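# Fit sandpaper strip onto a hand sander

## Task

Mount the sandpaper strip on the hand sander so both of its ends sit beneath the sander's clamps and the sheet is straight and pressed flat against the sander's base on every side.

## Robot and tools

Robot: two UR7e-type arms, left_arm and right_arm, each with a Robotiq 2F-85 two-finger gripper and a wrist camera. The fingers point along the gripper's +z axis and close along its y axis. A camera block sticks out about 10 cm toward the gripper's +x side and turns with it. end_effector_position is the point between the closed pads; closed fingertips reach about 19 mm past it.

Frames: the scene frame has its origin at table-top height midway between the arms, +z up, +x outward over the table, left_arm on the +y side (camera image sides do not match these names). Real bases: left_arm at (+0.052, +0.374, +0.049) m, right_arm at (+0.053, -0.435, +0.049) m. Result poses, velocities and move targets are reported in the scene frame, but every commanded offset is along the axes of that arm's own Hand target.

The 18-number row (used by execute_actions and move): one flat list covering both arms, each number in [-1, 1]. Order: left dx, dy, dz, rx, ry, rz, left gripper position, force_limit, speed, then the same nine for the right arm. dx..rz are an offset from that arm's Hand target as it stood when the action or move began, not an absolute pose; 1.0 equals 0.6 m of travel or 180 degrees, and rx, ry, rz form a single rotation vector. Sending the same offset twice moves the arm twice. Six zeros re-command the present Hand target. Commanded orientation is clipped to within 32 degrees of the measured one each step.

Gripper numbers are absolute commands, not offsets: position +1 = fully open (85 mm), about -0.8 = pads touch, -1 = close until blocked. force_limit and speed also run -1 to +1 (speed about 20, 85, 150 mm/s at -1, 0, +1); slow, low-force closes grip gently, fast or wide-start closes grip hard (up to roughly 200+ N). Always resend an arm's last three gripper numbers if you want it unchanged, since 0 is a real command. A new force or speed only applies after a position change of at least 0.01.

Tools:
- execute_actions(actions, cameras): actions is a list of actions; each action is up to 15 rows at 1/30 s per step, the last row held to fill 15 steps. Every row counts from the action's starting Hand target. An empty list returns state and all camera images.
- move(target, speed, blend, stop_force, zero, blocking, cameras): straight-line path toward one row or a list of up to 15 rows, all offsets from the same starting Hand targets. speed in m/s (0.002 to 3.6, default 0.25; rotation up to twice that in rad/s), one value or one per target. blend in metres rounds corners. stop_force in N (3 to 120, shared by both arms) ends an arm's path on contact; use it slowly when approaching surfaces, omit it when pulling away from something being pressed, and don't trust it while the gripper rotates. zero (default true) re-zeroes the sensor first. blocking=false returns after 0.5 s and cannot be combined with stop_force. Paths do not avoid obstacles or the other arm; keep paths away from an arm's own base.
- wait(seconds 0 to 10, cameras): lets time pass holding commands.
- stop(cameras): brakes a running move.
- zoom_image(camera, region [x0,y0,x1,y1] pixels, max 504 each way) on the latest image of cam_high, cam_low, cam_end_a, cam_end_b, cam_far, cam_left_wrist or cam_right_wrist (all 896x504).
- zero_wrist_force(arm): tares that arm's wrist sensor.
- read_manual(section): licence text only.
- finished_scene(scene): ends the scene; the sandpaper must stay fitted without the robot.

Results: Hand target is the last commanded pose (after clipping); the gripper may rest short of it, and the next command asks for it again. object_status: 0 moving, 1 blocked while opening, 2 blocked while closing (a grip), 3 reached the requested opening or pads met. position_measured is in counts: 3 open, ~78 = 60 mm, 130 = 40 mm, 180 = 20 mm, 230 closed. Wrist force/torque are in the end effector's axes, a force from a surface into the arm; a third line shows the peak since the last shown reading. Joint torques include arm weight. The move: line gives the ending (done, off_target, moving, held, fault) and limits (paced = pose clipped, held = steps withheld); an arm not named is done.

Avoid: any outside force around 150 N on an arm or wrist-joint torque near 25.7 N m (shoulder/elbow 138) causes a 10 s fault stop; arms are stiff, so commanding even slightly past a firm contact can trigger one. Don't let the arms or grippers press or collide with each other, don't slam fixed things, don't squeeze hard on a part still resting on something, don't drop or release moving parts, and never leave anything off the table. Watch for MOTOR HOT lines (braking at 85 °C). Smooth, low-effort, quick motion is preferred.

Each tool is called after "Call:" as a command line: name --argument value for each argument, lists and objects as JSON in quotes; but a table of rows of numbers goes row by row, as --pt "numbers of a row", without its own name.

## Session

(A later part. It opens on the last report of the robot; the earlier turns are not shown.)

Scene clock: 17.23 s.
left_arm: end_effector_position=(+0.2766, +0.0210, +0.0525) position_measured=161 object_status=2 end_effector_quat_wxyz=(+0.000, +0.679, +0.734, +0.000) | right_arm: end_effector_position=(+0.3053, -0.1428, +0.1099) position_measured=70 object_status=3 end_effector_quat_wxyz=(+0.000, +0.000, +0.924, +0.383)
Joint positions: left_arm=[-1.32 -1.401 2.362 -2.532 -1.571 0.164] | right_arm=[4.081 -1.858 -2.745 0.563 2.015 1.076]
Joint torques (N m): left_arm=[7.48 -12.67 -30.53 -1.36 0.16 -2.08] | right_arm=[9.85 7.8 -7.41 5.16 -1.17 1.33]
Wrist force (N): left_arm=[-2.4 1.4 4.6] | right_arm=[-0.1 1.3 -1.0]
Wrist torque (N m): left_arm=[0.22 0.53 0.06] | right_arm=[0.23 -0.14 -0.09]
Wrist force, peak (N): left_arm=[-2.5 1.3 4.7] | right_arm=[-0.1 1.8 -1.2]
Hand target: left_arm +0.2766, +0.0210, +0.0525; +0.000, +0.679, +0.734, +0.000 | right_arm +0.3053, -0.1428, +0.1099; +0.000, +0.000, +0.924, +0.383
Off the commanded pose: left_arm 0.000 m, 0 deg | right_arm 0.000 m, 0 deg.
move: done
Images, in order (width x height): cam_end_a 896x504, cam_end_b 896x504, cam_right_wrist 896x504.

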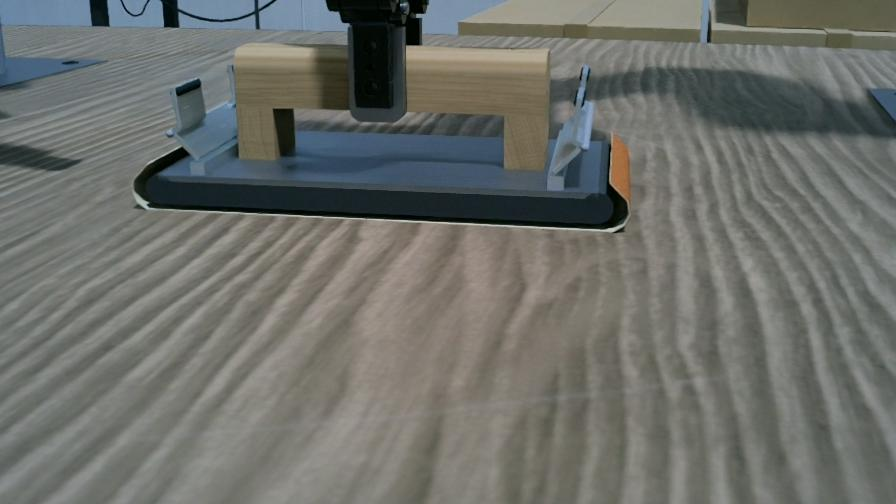

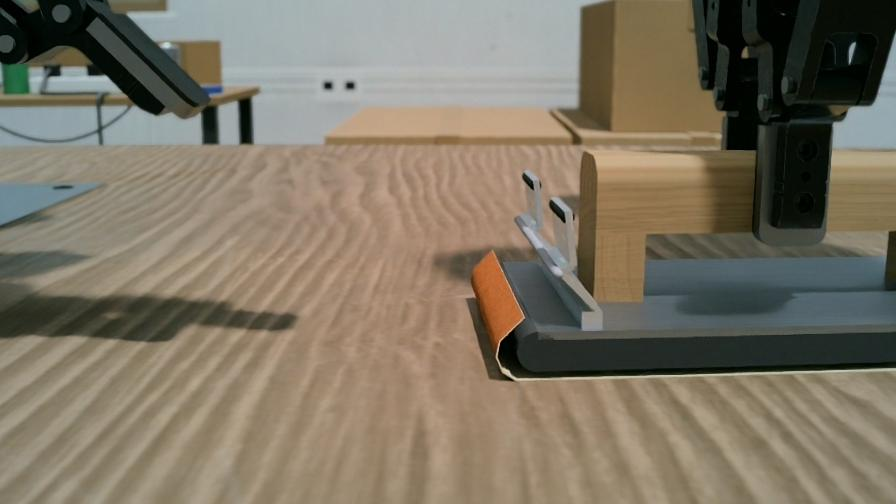

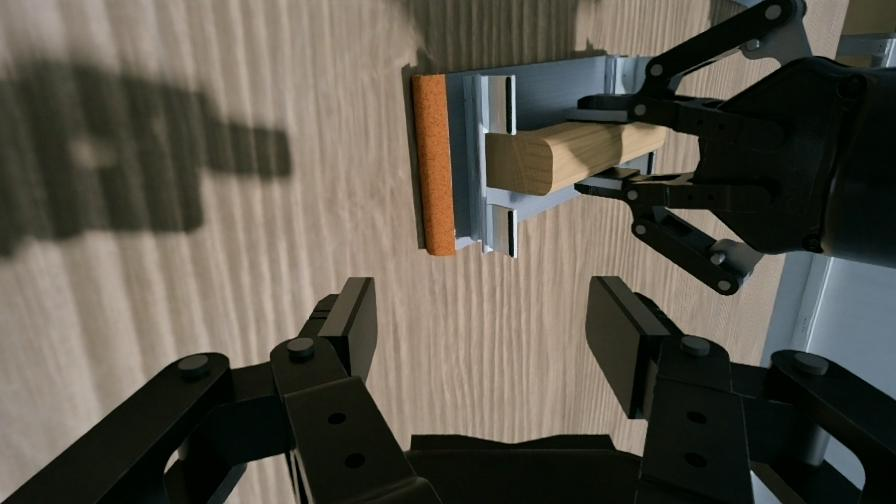

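Call:
move --target '[0,0,0.0052,0,0,0,-1,-1,-1, 0,0,0,0,0,0,0.47,-1,-0.3]' --speed 0.01 --stop_force 4

Call:
move --pt "0 0 0 0 0 0 -1 -1 -1 -0.0232 0.0084 0.0753 0 0.02043 -0.02043 0.47 -1 -0.3" --pt "0 0 0 0 0 0 -1 -1 -1 -0.0168 0.00825 0.1751 0 0.02043 -0.02043 0.47 -1 -0.3" --speed 0.12 --blend 0.01 --cameras '["cam_end_a", "cam_end_b", "cam_right_wrist", "cam_far"]'

Call:
zoom_image --camera "cam_end_b" --region '[400, 190, 660, 390]'

Call:
zoom_image --camera "cam_end_a" --region '[530, 120, 660, 240]'

Scene clock: 20.43 s.
left_arm: end_effector_position=(+0.2766, +0.0209, +0.0500) position_measured=161 object_status=2 end_effector_quat_wxyz=(+0.000, +0.679, +0.734, +0.000) | right_arm: end_effector_position=(+0.3053, -0.1428, +0.1099) position_measured=70 object_status=3 end_effector_quat_wxyz=(+0.000, +0.000, +0.924, +0.383)
Joint positions: left_arm=[-1.32 -1.395 2.364 -2.541 -1.571 0.164] | right_arm=[4.081 -1.858 -2.745 0.563 2.015 1.076]
Joint torques (N m): left_arm=[3.33 -34.94 -29.91 -1.66 1.98 -2.24] | right_arm=[10.7 8.29 -8.08 5.27 -1.02 1.35]
Wrist force (N): left_arm=[-1.6 0.0 -1.3] | right_arm=[-0.1 1.5 -1.1]
Wrist torque (N m): left_arm=[0.16 0.55 0.07] | right_arm=[0.26 -0.14 -0.10]
Wrist force, peak (N): left_arm=[9.0 -1.8 -22.0] | right_arm=[0.1 1.7 -1.6]
Hand target: left_arm +0.2766, +0.0209, +0.0501; +0.000, +0.679, +0.734, -0.001 (not the last commanded pose) | right_arm +0.3053, -0.1428, +0.1099; +0.000, +0.000, +0.924, +0.383
Off the commanded pose: left_arm 0.001 m, 0 deg | right_arm 0.000 m, 0 deg.
move: contact (left_arm)

Scene clock: 21.87 s.
left_arm: end_effector_position=(+0.2766, +0.0209, +0.0501) position_measured=161 object_status=2 end_effector_quat_wxyz=(+0.000, +0.679, +0.734, -0.001) | right_arm: end_effector_position=(+0.3154, -0.0650, +0.0391) position_measured=70 object_status=3 end_effector_quat_wxyz=(-0.017, -0.042, +0.923, +0.382)
Joint positions: left_arm=[-1.32 -1.395 2.364 -2.541 -1.571 0.164] | right_arm=[4.166 -2.22 -2.558 0.735 2.019 1.07]
Joint torques (N m): left_arm=[2.5 -35 -28.77 -3.64 1.54 -2.08] | right_arm=[10.56 19.83 14.03 5.15 -1.31 1.64]
Wrist force (N): left_arm=[-1.4 0.2 -1.1] | right_arm=[0.4 1.9 -1.2]
Wrist torque (N m): left_arm=[0.20 0.52 0.07] | right_arm=[0.37 -0.19 -0.12]
Wrist force, peak (N): left_arm=[-1.6 0.0 -1.5] | right_arm=[0.2 2.6 -1.4]
Hand target: left_arm +0.2766, +0.0209, +0.0501; +0.000, +0.679, +0.734, -0.001 | right_arm +0.3154, -0.0650, +0.0391; -0.017, -0.042, +0.923, +0.382
Off the commanded pose: left_arm 0.000 m, 0 deg | right_arm 0.000 m, 0 deg.
move: done
Images, in order (width x height): cam_end_a 896x504, cam_end_b 896x504, cam_far 896x504, cam_right_wrist 896x504.

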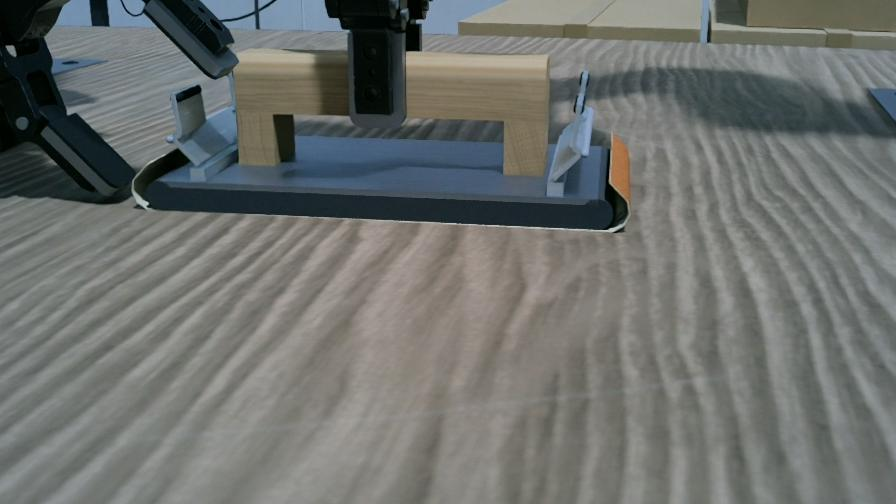

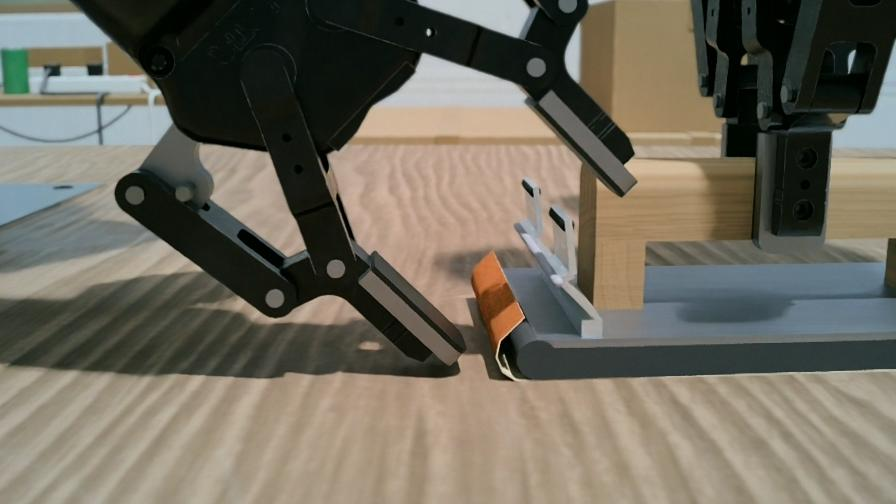

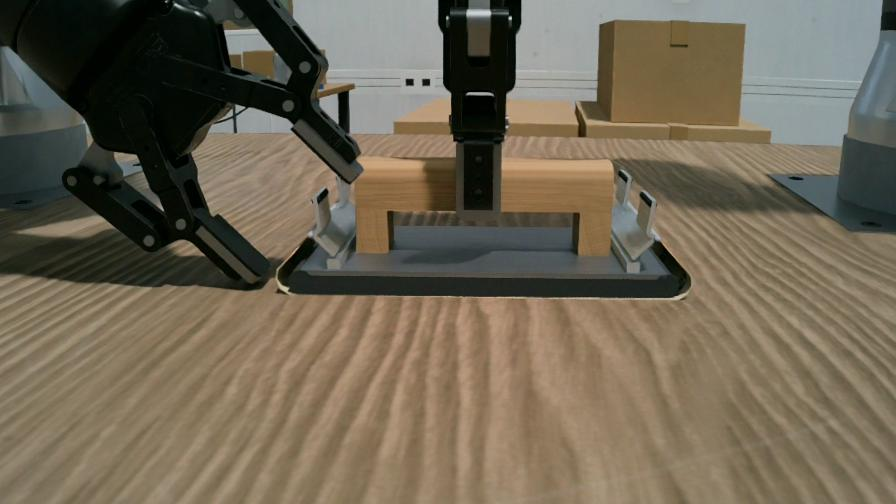

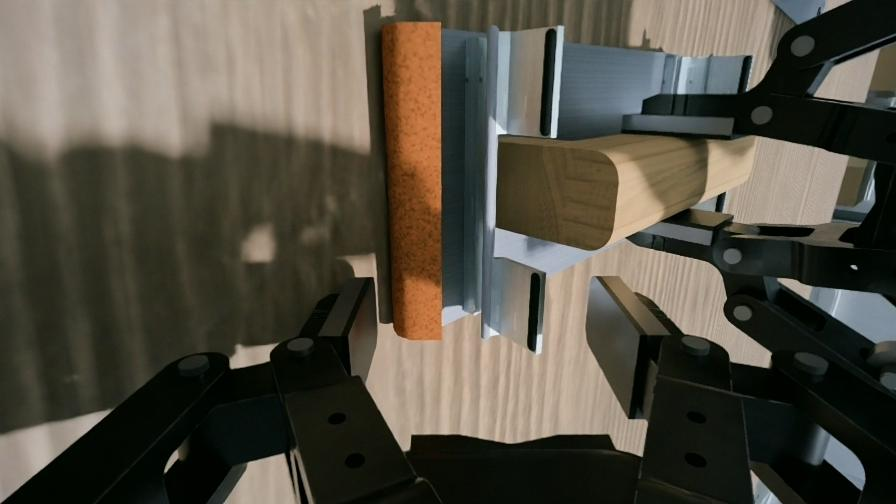

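Scaled by 1.938 from the camera's 896x504 image, which has a finer 1280x720 frame.

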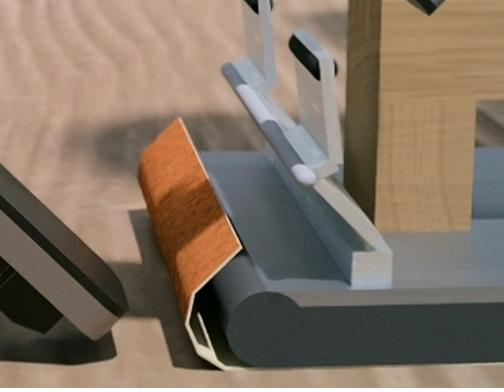

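Scaled by 3.877 from the camera's 896x504 image, which has a finer 1280x720 frame.

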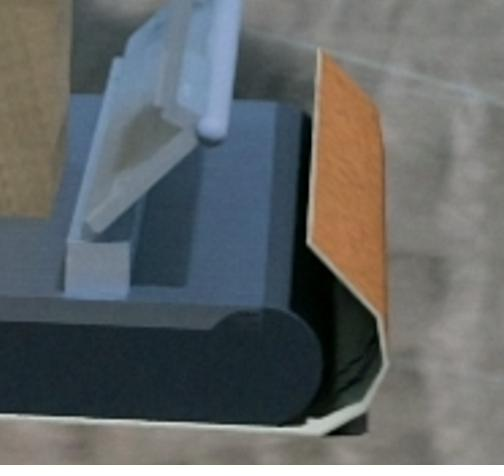

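Call:
move --pt "0 0 0 0 0 0 -1 -1 -1 0.005 -0.00118 0.00118 0 0 0 0.47 -1 -0.3" --pt "0 0 0 0 0 0 -1 -1 -1 0.005 0.0224 0.0248 0 0 0 0.47 -1 -0.3" --speed 0.015 --stop_force 4 --cameras '["cam_end_b", "cam_right_wrist"]'

Call:
zoom_image --camera "cam_end_b" --region '[420, 200, 640, 390]'

Scene clock: 24.73 s.
left_arm: end_effector_position=(+0.2766, +0.0209, +0.0501) position_measured=161 object_status=2 end_effector_quat_wxyz=(+0.000, +0.679, +0.734, -0.001) | right_arm: end_effector_position=(+0.3112, -0.0517, +0.0381) position_measured=70 object_status=3 end_effector_quat_wxyz=(-0.017, -0.042, +0.923, +0.382)
Joint positions: left_arm=[-1.32 -1.395 2.364 -2.541 -1.571 0.164] | right_arm=[4.2 -2.227 -2.543 0.74 1.997 1.099]
Joint torques (N m): left_arm=[-1.24 -35.03 -29.19 -3.83 1.8 -2.02] | right_arm=[-8.09 33 -11.54 4.93 2.84 -1.47]
Wrist force (N): left_arm=[1.7 0.4 -2.8] | right_arm=[-0.8 1.2 -5.8]
Wrist torque (N m): left_arm=[0.17 0.42 0.04] | right_arm=[0.50 -0.15 -0.07]
Wrist force, peak (N): left_arm=[3.0 0.4 -2.8] | right_arm=[-0.7 -1.3 -9.8]
Hand target: left_arm +0.2766, +0.0209, +0.0501; +0.000, +0.679, +0.734, -0.001 | right_arm +0.3112, -0.0517, +0.0381; -0.017, -0.042, +0.923, +0.382 (not the last commanded pose)
Off the commanded pose: left_arm 0.000 m, 0 deg | right_arm 0.006 m, 0 deg.
move: contact (right_arm); path passed 1 of 2 targets
Images, in order (width x height): cam_end_b 896x504, cam_right_wrist 896x504.

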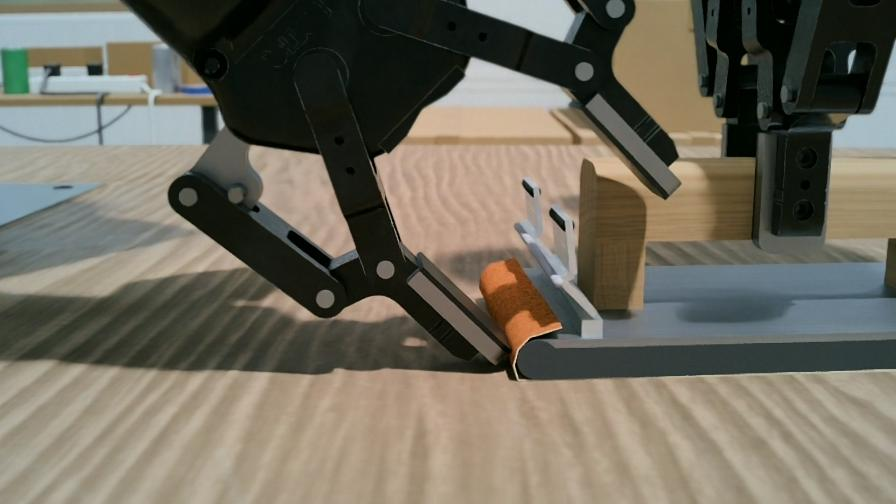

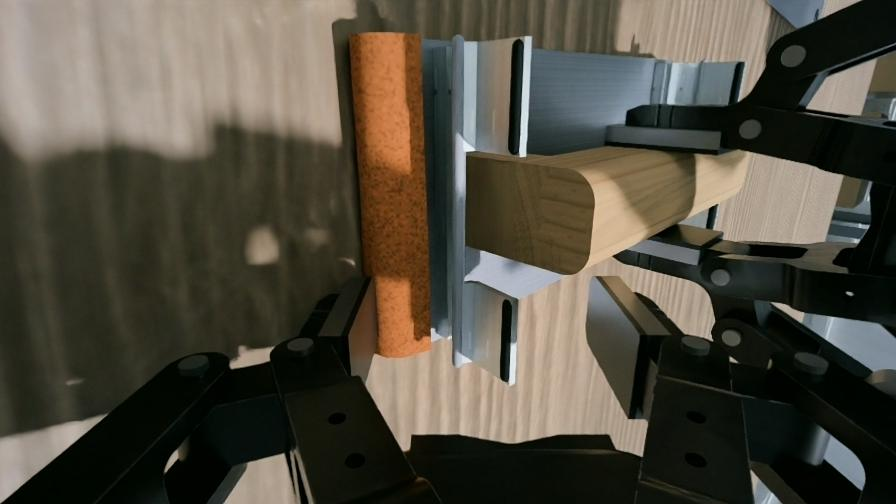

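Scaled by 2.291 from the camera's 896x504 image, which has a finer 1280x720 frame.

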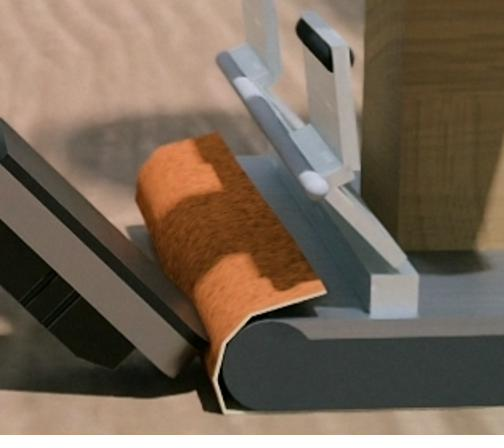

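Call:
move --target '[0,0,0,0,0,0,-1,-1,-1, 0,0.0012,0.0012,0,0,0,0.47,-1,-0.3]' --speed 0.01 --stop_force 5 --cameras '["cam_end_b"]'

Call:
zoom_image --camera "cam_end_b" --region '[420, 200, 640, 390]'

Scene clock: 26.20 s.
left_arm: end_effector_position=(+0.2766, +0.0209, +0.0501) position_measured=161 object_status=2 end_effector_quat_wxyz=(+0.000, +0.679, +0.734, -0.001) | right_arm: end_effector_position=(+0.3112, -0.0510, +0.0381) position_measured=70 object_status=3 end_effector_quat_wxyz=(-0.017, -0.042, +0.923, +0.382)
Joint positions: left_arm=[-1.32 -1.395 2.364 -2.541 -1.571 0.164] | right_arm=[4.201 -2.227 -2.542 0.739 1.997 1.1]
Joint torques (N m): left_arm=[-0.33 -34.51 -28.36 -3.79 1.86 -1.92] | right_arm=[-5.66 38.75 -6.37 4.86 2.66 -1.26]
Wrist force (N): left_arm=[3.9 0.4 -2.9] | right_arm=[0.1 -2.0 -11.0]
Wrist torque (N m): left_arm=[0.19 0.38 0.00] | right_arm=[0.75 -0.18 -0.13]
Wrist force, peak (N): left_arm=[4.0 0.4 -3.3] | right_arm=[0.2 -2.2 -11.1]
Hand target: left_arm +0.2766, +0.0209, +0.0501; +0.000, +0.679, +0.734, -0.001 | right_arm +0.3111, -0.0511, +0.0381; -0.017, -0.042, +0.923, +0.382
Off the commanded pose: left_arm 0.000 m, 0 deg | right_arm 0.000 m, 0 deg.
move: contact (right_arm)
Images, in order (width x height): cam_end_b 896x504.

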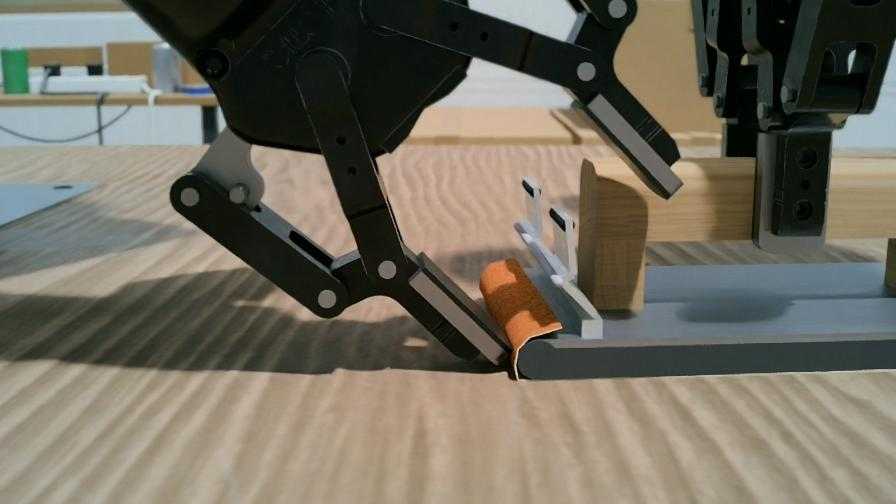

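Scaled by 2.291 from the camera's 896x504 image, which has a finer 1280x720 frame.

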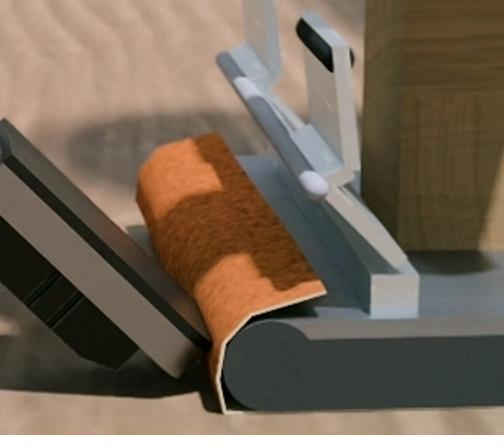

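Call:
move --target '[0,0,0,0,0,0,-1,-1,-1, 0,-0.0190,-0.00707,0,0,0,-0.008,-1,-1]' --speed 0.0105 --cameras '["cam_end_b"]'

Call:
zoom_image --camera "cam_end_b" --region '[420, 200, 640, 390]'

Scene clock: 27.93 s.
left_arm: end_effector_position=(+0.2766, +0.0209, +0.0501) position_measured=161 object_status=2 end_effector_quat_wxyz=(+0.000, +0.679, +0.734, -0.001) | right_arm: end_effector_position=(+0.3121, -0.0621, +0.0331) position_measured=130 object_status=0 end_effector_quat_wxyz=(-0.017, -0.042, +0.923, +0.382)
Joint positions: left_arm=[-1.32 -1.395 2.364 -2.541 -1.571 0.164] | right_arm=[4.18 -2.248 -2.556 0.766 2.01 1.082]
Joint torques (N m): left_arm=[-1.66 -32.67 -28.45 -3.49 1.66 -2.17] | right_arm=[-7.71 18.95 -9.65 5.47 3.02 -1.58]
Wrist force (N): left_arm=[7.6 -0.9 -6.3] | right_arm=[-0.8 -1.1 -8.5]
Wrist torque (N m): left_arm=[0.18 0.25 -0.04] | right_arm=[0.58 -0.16 0.00]
Wrist force, peak (N): left_arm=[10.0 -1.2 -6.8] | right_arm=[-1.1 -5.2 -17.5]
Hand target: left_arm +0.2766, +0.0209, +0.0501; +0.000, +0.679, +0.734, -0.001 | right_arm +0.3121, -0.0621, +0.0330; -0.017, -0.042, +0.923, +0.382
Off the commanded pose: left_arm 0.000 m, 0 deg | right_arm 0.000 m, 0 deg.
move: done
Images, in order (width x height): cam_end_b 896x504.

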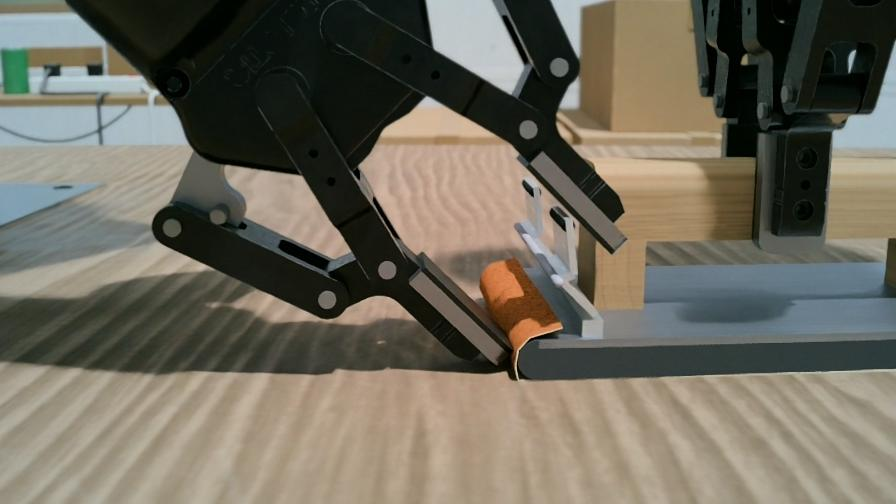

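Scaled by 2.291 from the camera's 896x504 image, which has a finer 1280x720 frame.

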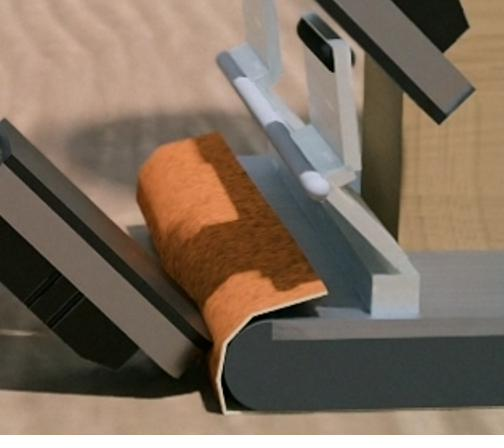

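Call:
move --target '[0,0,0,0,0,0,-1,-1,-1, 0,-0.00667,-0.0015,0,0,0,-0.168,-1,-1]' --speed 0.0105 --cameras '["cam_end_b"]'

Call:
zoom_image --camera "cam_end_b" --region '[420, 200, 640, 390]'

Scene clock: 28.80 s.
left_arm: end_effector_position=(+0.2766, +0.0209, +0.0501) position_measured=161 object_status=2 end_effector_quat_wxyz=(+0.000, +0.679, +0.734, -0.001) | right_arm: end_effector_position=(+0.3124, -0.0655, +0.0309) position_measured=150 object_status=0 end_effector_quat_wxyz=(-0.017, -0.042, +0.923, +0.382)
Joint positions: left_arm=[-1.32 -1.395 2.364 -2.541 -1.571 0.164] | right_arm=[4.173 -2.257 -2.56 0.777 2.014 1.076]
Joint torques (N m): left_arm=[-1.05 -33.54 -27.67 -3.75 1.7 -1.98] | right_arm=[-7.92 18.73 -11.49 5.1 2.97 -1.22]
Wrist force (N): left_arm=[4.1 1.5 1.6] | right_arm=[-1.5 0.1 -7.3]
Wrist torque (N m): left_arm=[0.22 0.36 -0.07] | right_arm=[0.48 -0.11 -0.01]
Wrist force, peak (N): left_arm=[12.1 -1.5 -8.1] | right_arm=[-1.5 -9.5 -14.4]
Hand target: left_arm +0.2766, +0.0209, +0.0501; +0.000, +0.679, +0.734, -0.001 | right_arm +0.3124, -0.0656, +0.0308; -0.017, -0.042, +0.923, +0.382
Off the commanded pose: left_arm 0.000 m, 0 deg | right_arm 0.000 m, 0 deg.
move: done
Images, in order (width x height): cam_end_b 896x504.

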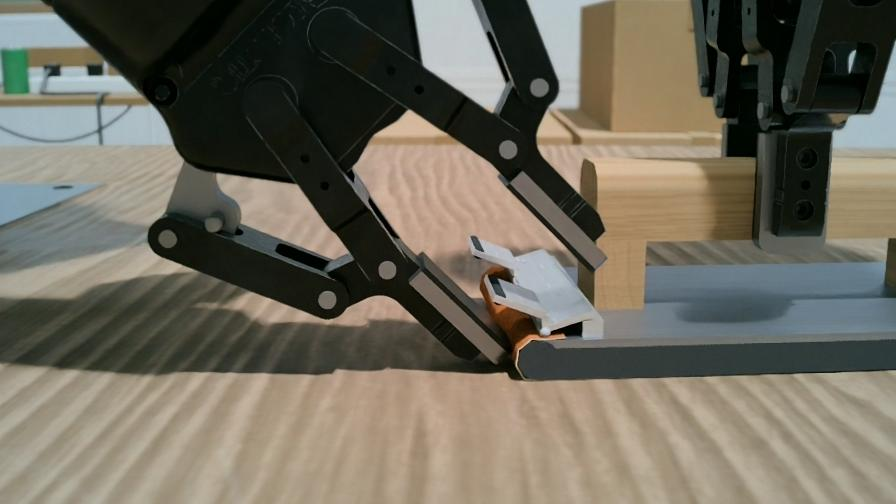

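Scaled by 2.291 from the camera's 896x504 image, which has a finer 1280x720 frame.

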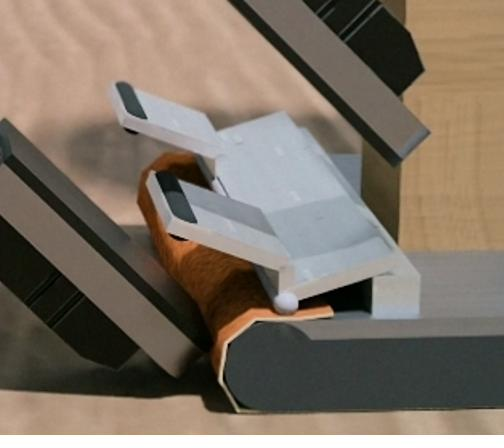

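Call:
move --target '[0,0,0,0,0,0,0.47,-1,-0.3, 0,-0.0006,-0.0006,0,0,0,-0.168,-1,-1]' --speed 0.01

Call:
move --pt "0 0 -0.125 0 0 0 0.47 -1 -0.3 0 0 0 0 0 0 -0.168 -1 -1" --pt "0.2768 0.0494 -0.10 0.1954 -0.1954 -0.4718 0.47 -1 -0.3 0 0 0 0 0 0 -0.168 -1 -1" --pt "0.1590 0.0493 0.0178 0.1954 -0.1954 -0.4718 0.47 -1 -0.3 0 0 0 0 0 0 -0.168 -1 -1" --speed '[0.2, 0.4, 0.12]' --blend '[0.03, 0.015, 0]' --cameras '["cam_end_a", "cam_end_b", "cam_left_wrist", "cam_right_wrist", "cam_far"]'

Call:
zoom_image --camera "cam_end_a" --region '[510, 70, 710, 240]'

Call:
zoom_image --camera "cam_end_b" --region '[420, 200, 640, 390]'

Scene clock: 30.57 s.
left_arm: end_effector_position=(+0.2766, +0.0209, +0.0501) position_measured=70 object_status=0 end_effector_quat_wxyz=(+0.000, +0.679, +0.734, -0.001) | right_arm: end_effector_position=(+0.3125, -0.0661, +0.0308) position_measured=150 object_status=3 end_effector_quat_wxyz=(-0.017, -0.042, +0.923, +0.382)
Joint positions: left_arm=[-1.32 -1.395 2.364 -2.541 -1.571 0.164] | right_arm=[4.172 -2.258 -2.56 0.777 2.015 1.076]
Joint torques (N m): left_arm=[0.28 -29.45 -26.41 -3.6 1.86 -1.85] | right_arm=[-10.12 20.1 -13.13 4.99 2.42 -1.45]
Wrist force (N): left_arm=[-2.5 1.2 1.1] | right_arm=[-0.3 1.5 -1.1]
Wrist torque (N m): left_arm=[0.19 0.56 0.06] | right_arm=[0.28 -0.09 0.01]
Wrist force, peak (N): left_arm=[4.1 1.6 1.5] | right_arm=[-1.5 0.1 -7.1]
Hand target: left_arm +0.2766, +0.0209, +0.0501; +0.000, +0.679, +0.734, -0.001 | right_arm +0.3125, -0.0661, +0.0308; -0.017, -0.042, +0.923, +0.382
Off the commanded pose: left_arm 0.000 m, 0 deg | right_arm 0.000 m, 0 deg.
move: done

Scene clock: 33.50 s.
left_arm: end_effector_position=(+0.2887, +0.1574, +0.1125) position_measured=70 object_status=3 end_effector_quat_wxyz=(+0.006, +0.121, +0.941, -0.316) | right_arm: end_effector_position=(+0.3125, -0.0661, +0.0308) position_measured=150 object_status=3 end_effector_quat_wxyz=(-0.017, -0.042, +0.923, +0.382)
Joint positions: left_arm=[-0.771 -1.619 2.784 -3.172 -2.061 -0.635] | right_arm=[4.172 -2.258 -2.56 0.777 2.015 1.076]
Joint torques (N m): left_arm=[-4.86 -22.52 -24.65 -1.5 1.8 2.06] | right_arm=[-9.57 19.91 -11.8 5.24 2.47 -1.21]
Wrist force (N): left_arm=[-1.6 1.3 0.6] | right_arm=[-0.1 1.8 -1.0]
Wrist torque (N m): left_arm=[0.01 0.34 0.05] | right_arm=[0.35 -0.12 0.01]
Wrist force, peak (N): left_arm=[2.5 7.8 0.8] | right_arm=[0.0 2.2 -1.5]
Hand target: left_arm +0.2887, +0.1574, +0.1125; +0.006, +0.121, +0.941, -0.316 (not the last commanded pose) | right_arm +0.3125, -0.0661, +0.0308; -0.017, -0.042, +0.923, +0.382
Off the commanded pose: left_arm 0.084 m, 20 deg | right_arm 0.000 m, 0 deg.
move: held (left_arm; a check stopped the path); path passed 1 of 3 targets; limits=held
pose unreachable (left arm): on one or more control steps of this call, first in action 0 (counted from 0), this arm could not follow its commanded pose, so it was not sent that pose on those steps. It may still have moved: this result reports where it is.
cause: moving toward the commanded pose would bring two parts of the arm too close to each other (joints 3 (elbow) and 4 (wrist 1) lie between them).
Images, in order (width x height): cam_end_a 896x504, cam_end_b 896x504, cam_far 896x504, cam_left_wrist 896x504, cam_right_wrist 896x504.

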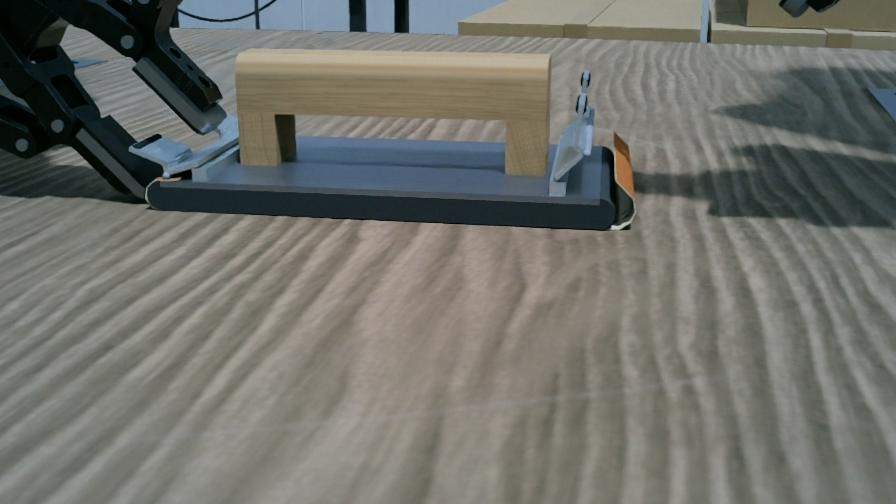

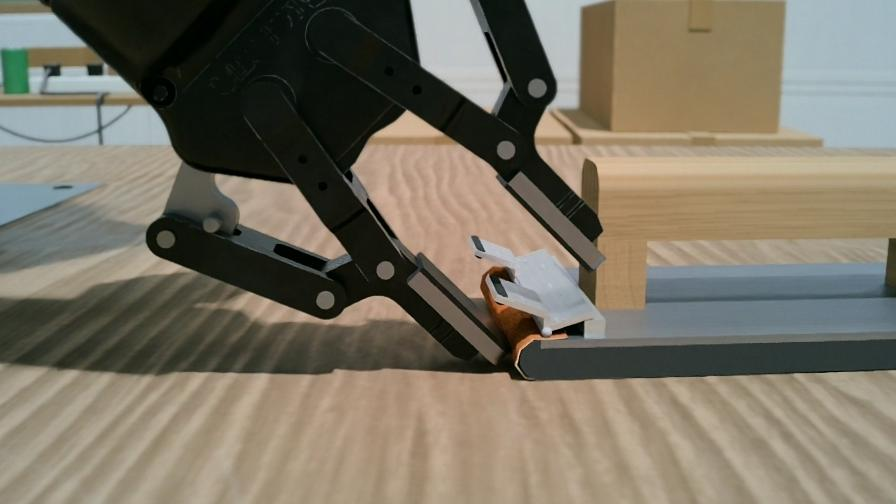

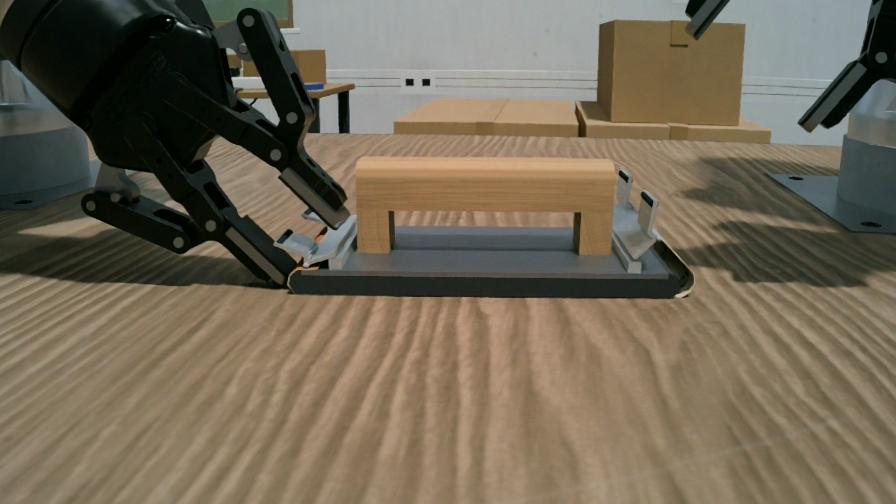

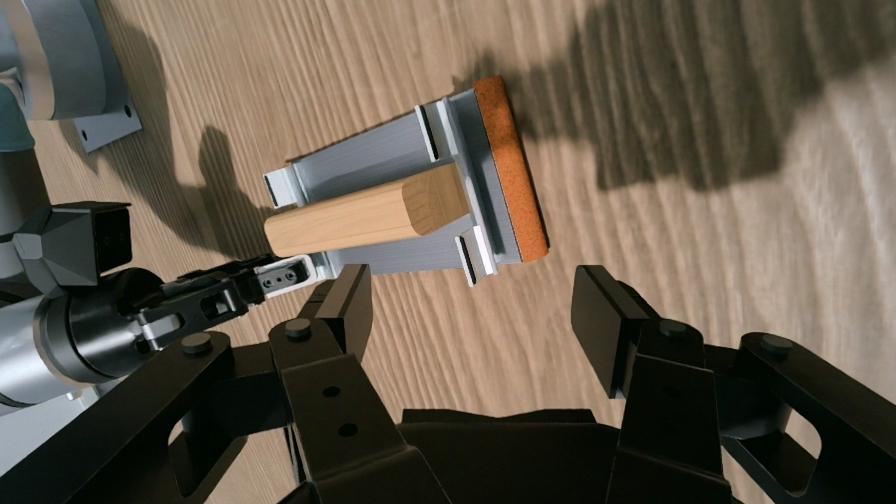

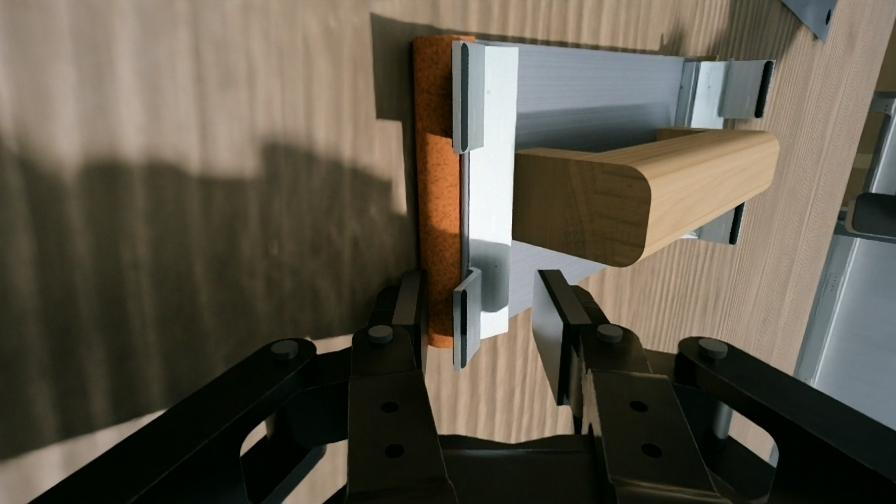

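Scaled by 2.520 from the camera's 896x504 image, which has a finer 1280x720 frame.

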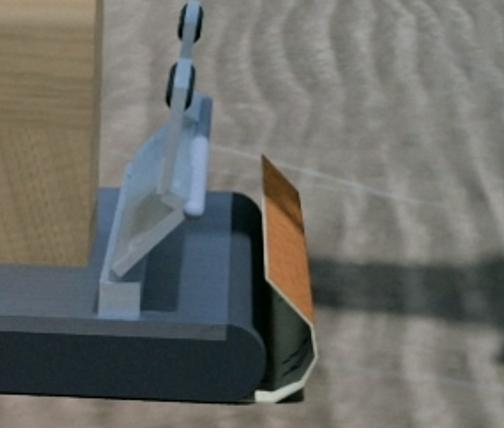

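Scaled by 2.291 from the camera's 896x504 image, which has a finer 1280x720 frame.

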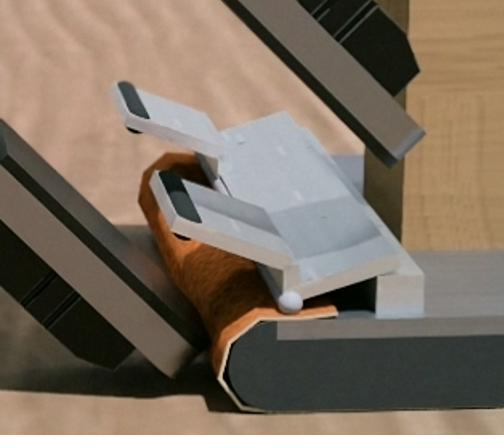

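Call:
move --pt "-0.1637 0.0648 0.1098 0.04226 -0.04243 -0.09173 0.47 -1 -0.3 0 0 0 0 0 0 -0.168 -1 -1" --pt "-0.0195 0.0275 0.1352 0.04226 -0.04243 -0.09173 0.47 -1 -0.3 0 0 0 0 0 0 -0.168 -1 -1" --speed '[0.15, 0.1]' --blend '[0.005, 0]' --cameras '["cam_end_a", "cam_left_wrist"]'

Call:
zoom_image --camera "cam_end_a" --region '[510, 50, 760, 250]'

Scene clock: 39.60 s.
left_arm: end_effector_position=(+0.2985, +0.1191, +0.0389) position_measured=70 object_status=3 end_effector_quat_wxyz=(+0.015, -0.037, +0.923, -0.383) | right_arm: end_effector_position=(+0.3125, -0.0661, +0.0308) position_measured=150 object_status=3 end_effector_quat_wxyz=(-0.017, -0.042, +0.923, +0.382)
Joint positions: left_arm=[-0.876 -0.764 2.811 -4.305 -1.987 -1.115] | right_arm=[4.172 -2.258 -2.56 0.777 2.015 1.076]
Joint torques (N m): left_arm=[-6.25 -15.34 21.7 -4.76 1.97 -2.31] | right_arm=[-9.87 19.91 -12.41 5.06 2.34 -1.34]
Wrist force (N): left_arm=[-1.1 0.6 1.0] | right_arm=[0.0 1.8 -1.2]
Wrist torque (N m): left_arm=[-0.08 0.30 0.13] | right_arm=[0.33 -0.14 0.02]
Wrist force, peak (N): left_arm=[-3.3 1.3 1.1] | right_arm=[-0.2 2.3 -1.3]
Hand target: left_arm +0.2985, +0.1191, +0.0389; +0.015, -0.037, +0.923, -0.383 | right_arm +0.3125, -0.0661, +0.0308; -0.017, -0.042, +0.923, +0.382
Off the commanded pose: left_arm 0.000 m, 0 deg | right_arm 0.000 m, 0 deg.
move: done
Images, in order (width x height): cam_end_a 896x504, cam_left_wrist 896x504.

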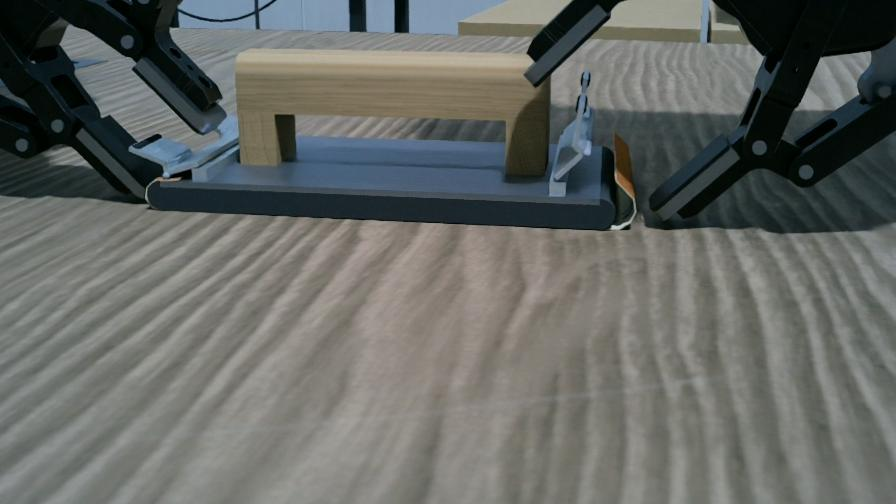

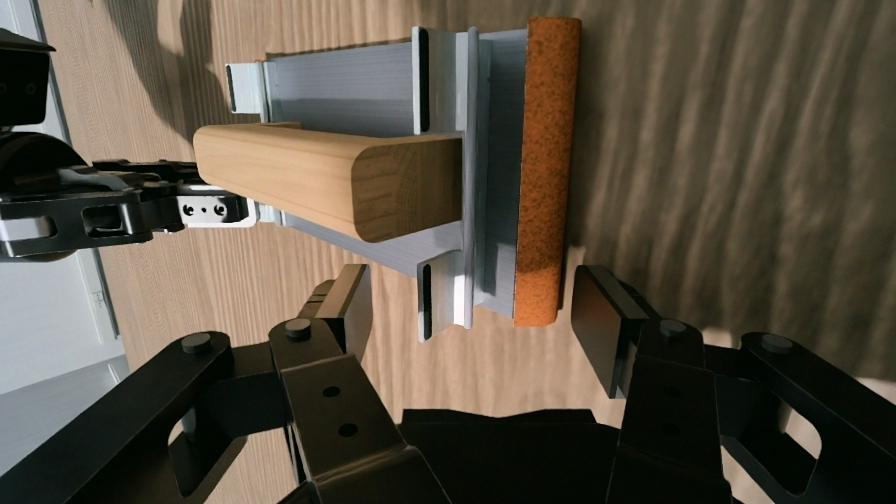

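Scaled by 2.016 from the camera's 896x504 image, which has a finer 1280x720 frame.

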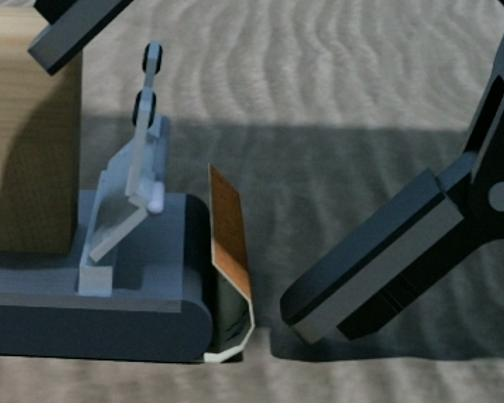

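Call:
move --target '[0.005,0.00118,0.00118,0,0,0,0.47,-1,-0.3, 0,0.0010,0.0010,0,0,0,-0.168,-1,-1]' --speed 0.01 --stop_force 3

Call:
move --target '[0,-0.0236,0.0236,0,0,0,0.47,-1,-0.3, 0,0,0,0,0,0,-0.168,-1,-1]' --speed 0.015 --stop_force 4 --cameras '["cam_end_a", "cam_end_b"]'

Call:
zoom_image --camera "cam_end_a" --region '[510, 50, 710, 250]'

Call:
zoom_image --camera "cam_end_b" --region '[420, 200, 640, 390]'

Scene clock: 41.33 s.
left_arm: end_effector_position=(+0.2955, +0.1188, +0.0379) position_measured=70 object_status=3 end_effector_quat_wxyz=(+0.015, -0.037, +0.923, -0.383) | right_arm: end_effector_position=(+0.3124, -0.0652, +0.0308) position_measured=150 object_status=3 end_effector_quat_wxyz=(-0.017, -0.042, +0.923, +0.382)
Joint positions: left_arm=[-0.889 -0.744 2.817 -4.335 -1.979 -1.125] | right_arm=[4.174 -2.258 -2.559 0.777 2.014 1.077]
Joint torques (N m): left_arm=[-5.61 -15.23 22.98 -5.04 2.15 -2.43] | right_arm=[11.38 22.81 12.86 1.74 -1.19 1.35]
Wrist force (N): left_arm=[-1.2 0.5 1.0] | right_arm=[-0.3 0.8 -2.7]
Wrist torque (N m): left_arm=[-0.10 0.31 0.13] | right_arm=[0.42 -0.10 -0.15]
Wrist force, peak (N): left_arm=[-1.4 0.7 0.9] | right_arm=[-0.3 0.8 -2.7]
Hand target: left_arm +0.2955, +0.1188, +0.0379; +0.015, -0.037, +0.923, -0.383 | right_arm +0.3124, -0.0652, +0.0308; -0.017, -0.042, +0.923, +0.382
Off the commanded pose: left_arm 0.000 m, 0 deg | right_arm 0.000 m, 0 deg.
move: done

Scene clock: 43.30 s.
left_arm: end_effector_position=(+0.2965, +0.1063, +0.0379) position_measured=70 object_status=3 end_effector_quat_wxyz=(+0.015, -0.037, +0.923, -0.383) | right_arm: end_effector_position=(+0.3124, -0.0652, +0.0308) position_measured=150 object_status=3 end_effector_quat_wxyz=(-0.017, -0.042, +0.923, +0.382)
Joint positions: left_arm=[-0.923 -0.762 2.8 -4.312 -1.958 -1.154] | right_arm=[4.174 -2.258 -2.559 0.777 2.014 1.077]
Joint torques (N m): left_arm=[6.02 -13.91 20.98 -4.42 -3.57 2.07] | right_arm=[11.07 29.95 13.92 3.81 -0.11 1.33]
Wrist force (N): left_arm=[-1.7 0.7 -3.5] | right_arm=[-0.2 -0.5 -3.6]
Wrist torque (N m): left_arm=[-0.27 0.33 0.06] | right_arm=[0.37 -0.10 -0.14]
Wrist force, peak (N): left_arm=[-1.7 3.0 -5.7] | right_arm=[-0.1 -0.8 -4.1]
Hand target: left_arm +0.2965, +0.1063, +0.0379; +0.015, -0.037, +0.923, -0.383 (not the last commanded pose) | right_arm +0.3124, -0.0652, +0.0308; -0.017, -0.042, +0.923, +0.382
Off the commanded pose: left_arm 0.007 m, 0 deg | right_arm 0.000 m, 0 deg.
move: contact (left_arm)
Images, in order (width x height): cam_end_a 896x504, cam_end_b 896x504.

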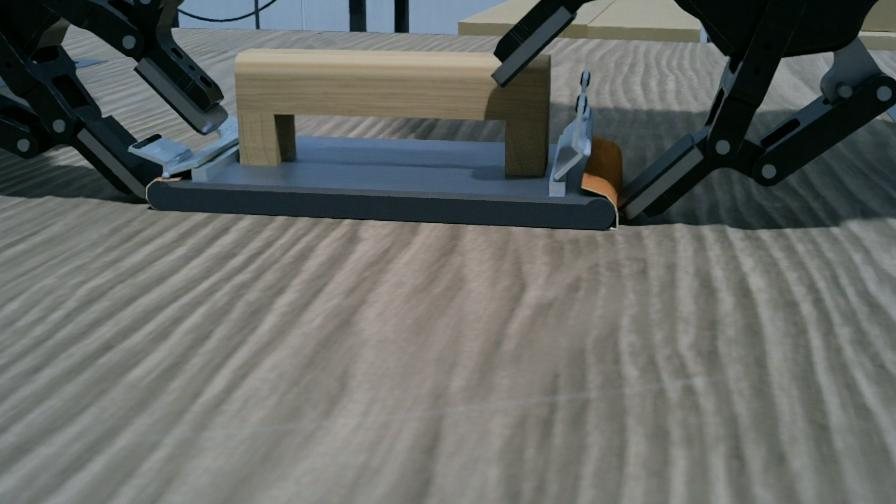

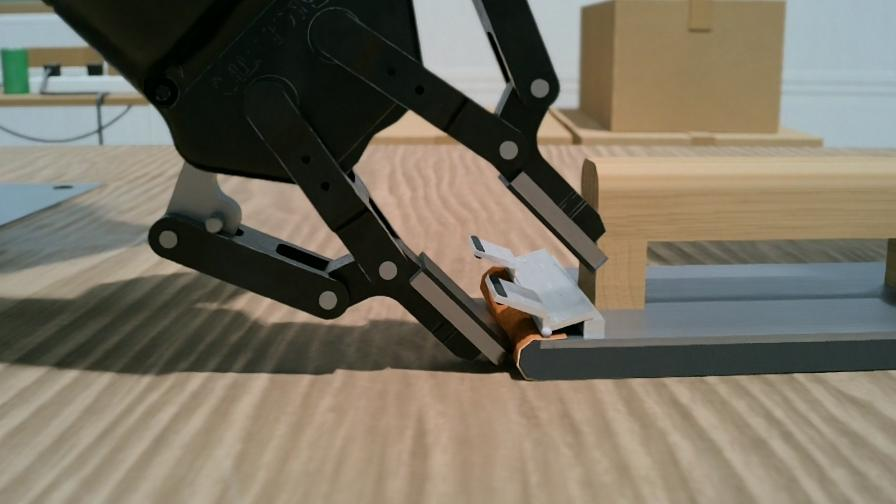

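Scaled by 2.520 from the camera's 896x504 image, which has a finer 1280x720 frame.

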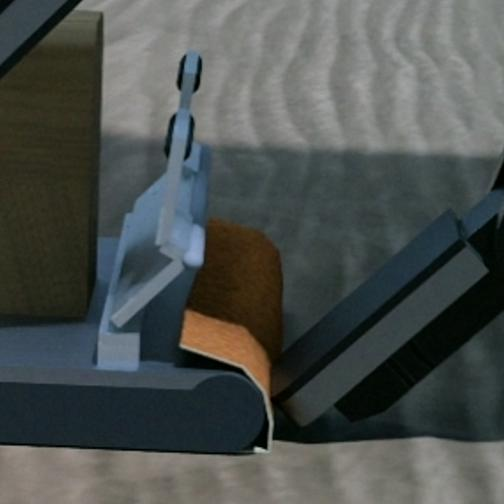

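Scaled by 2.291 from the camera's 896x504 image, which has a finer 1280x720 frame.

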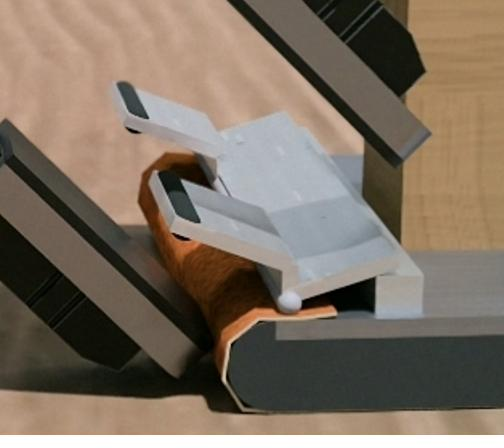

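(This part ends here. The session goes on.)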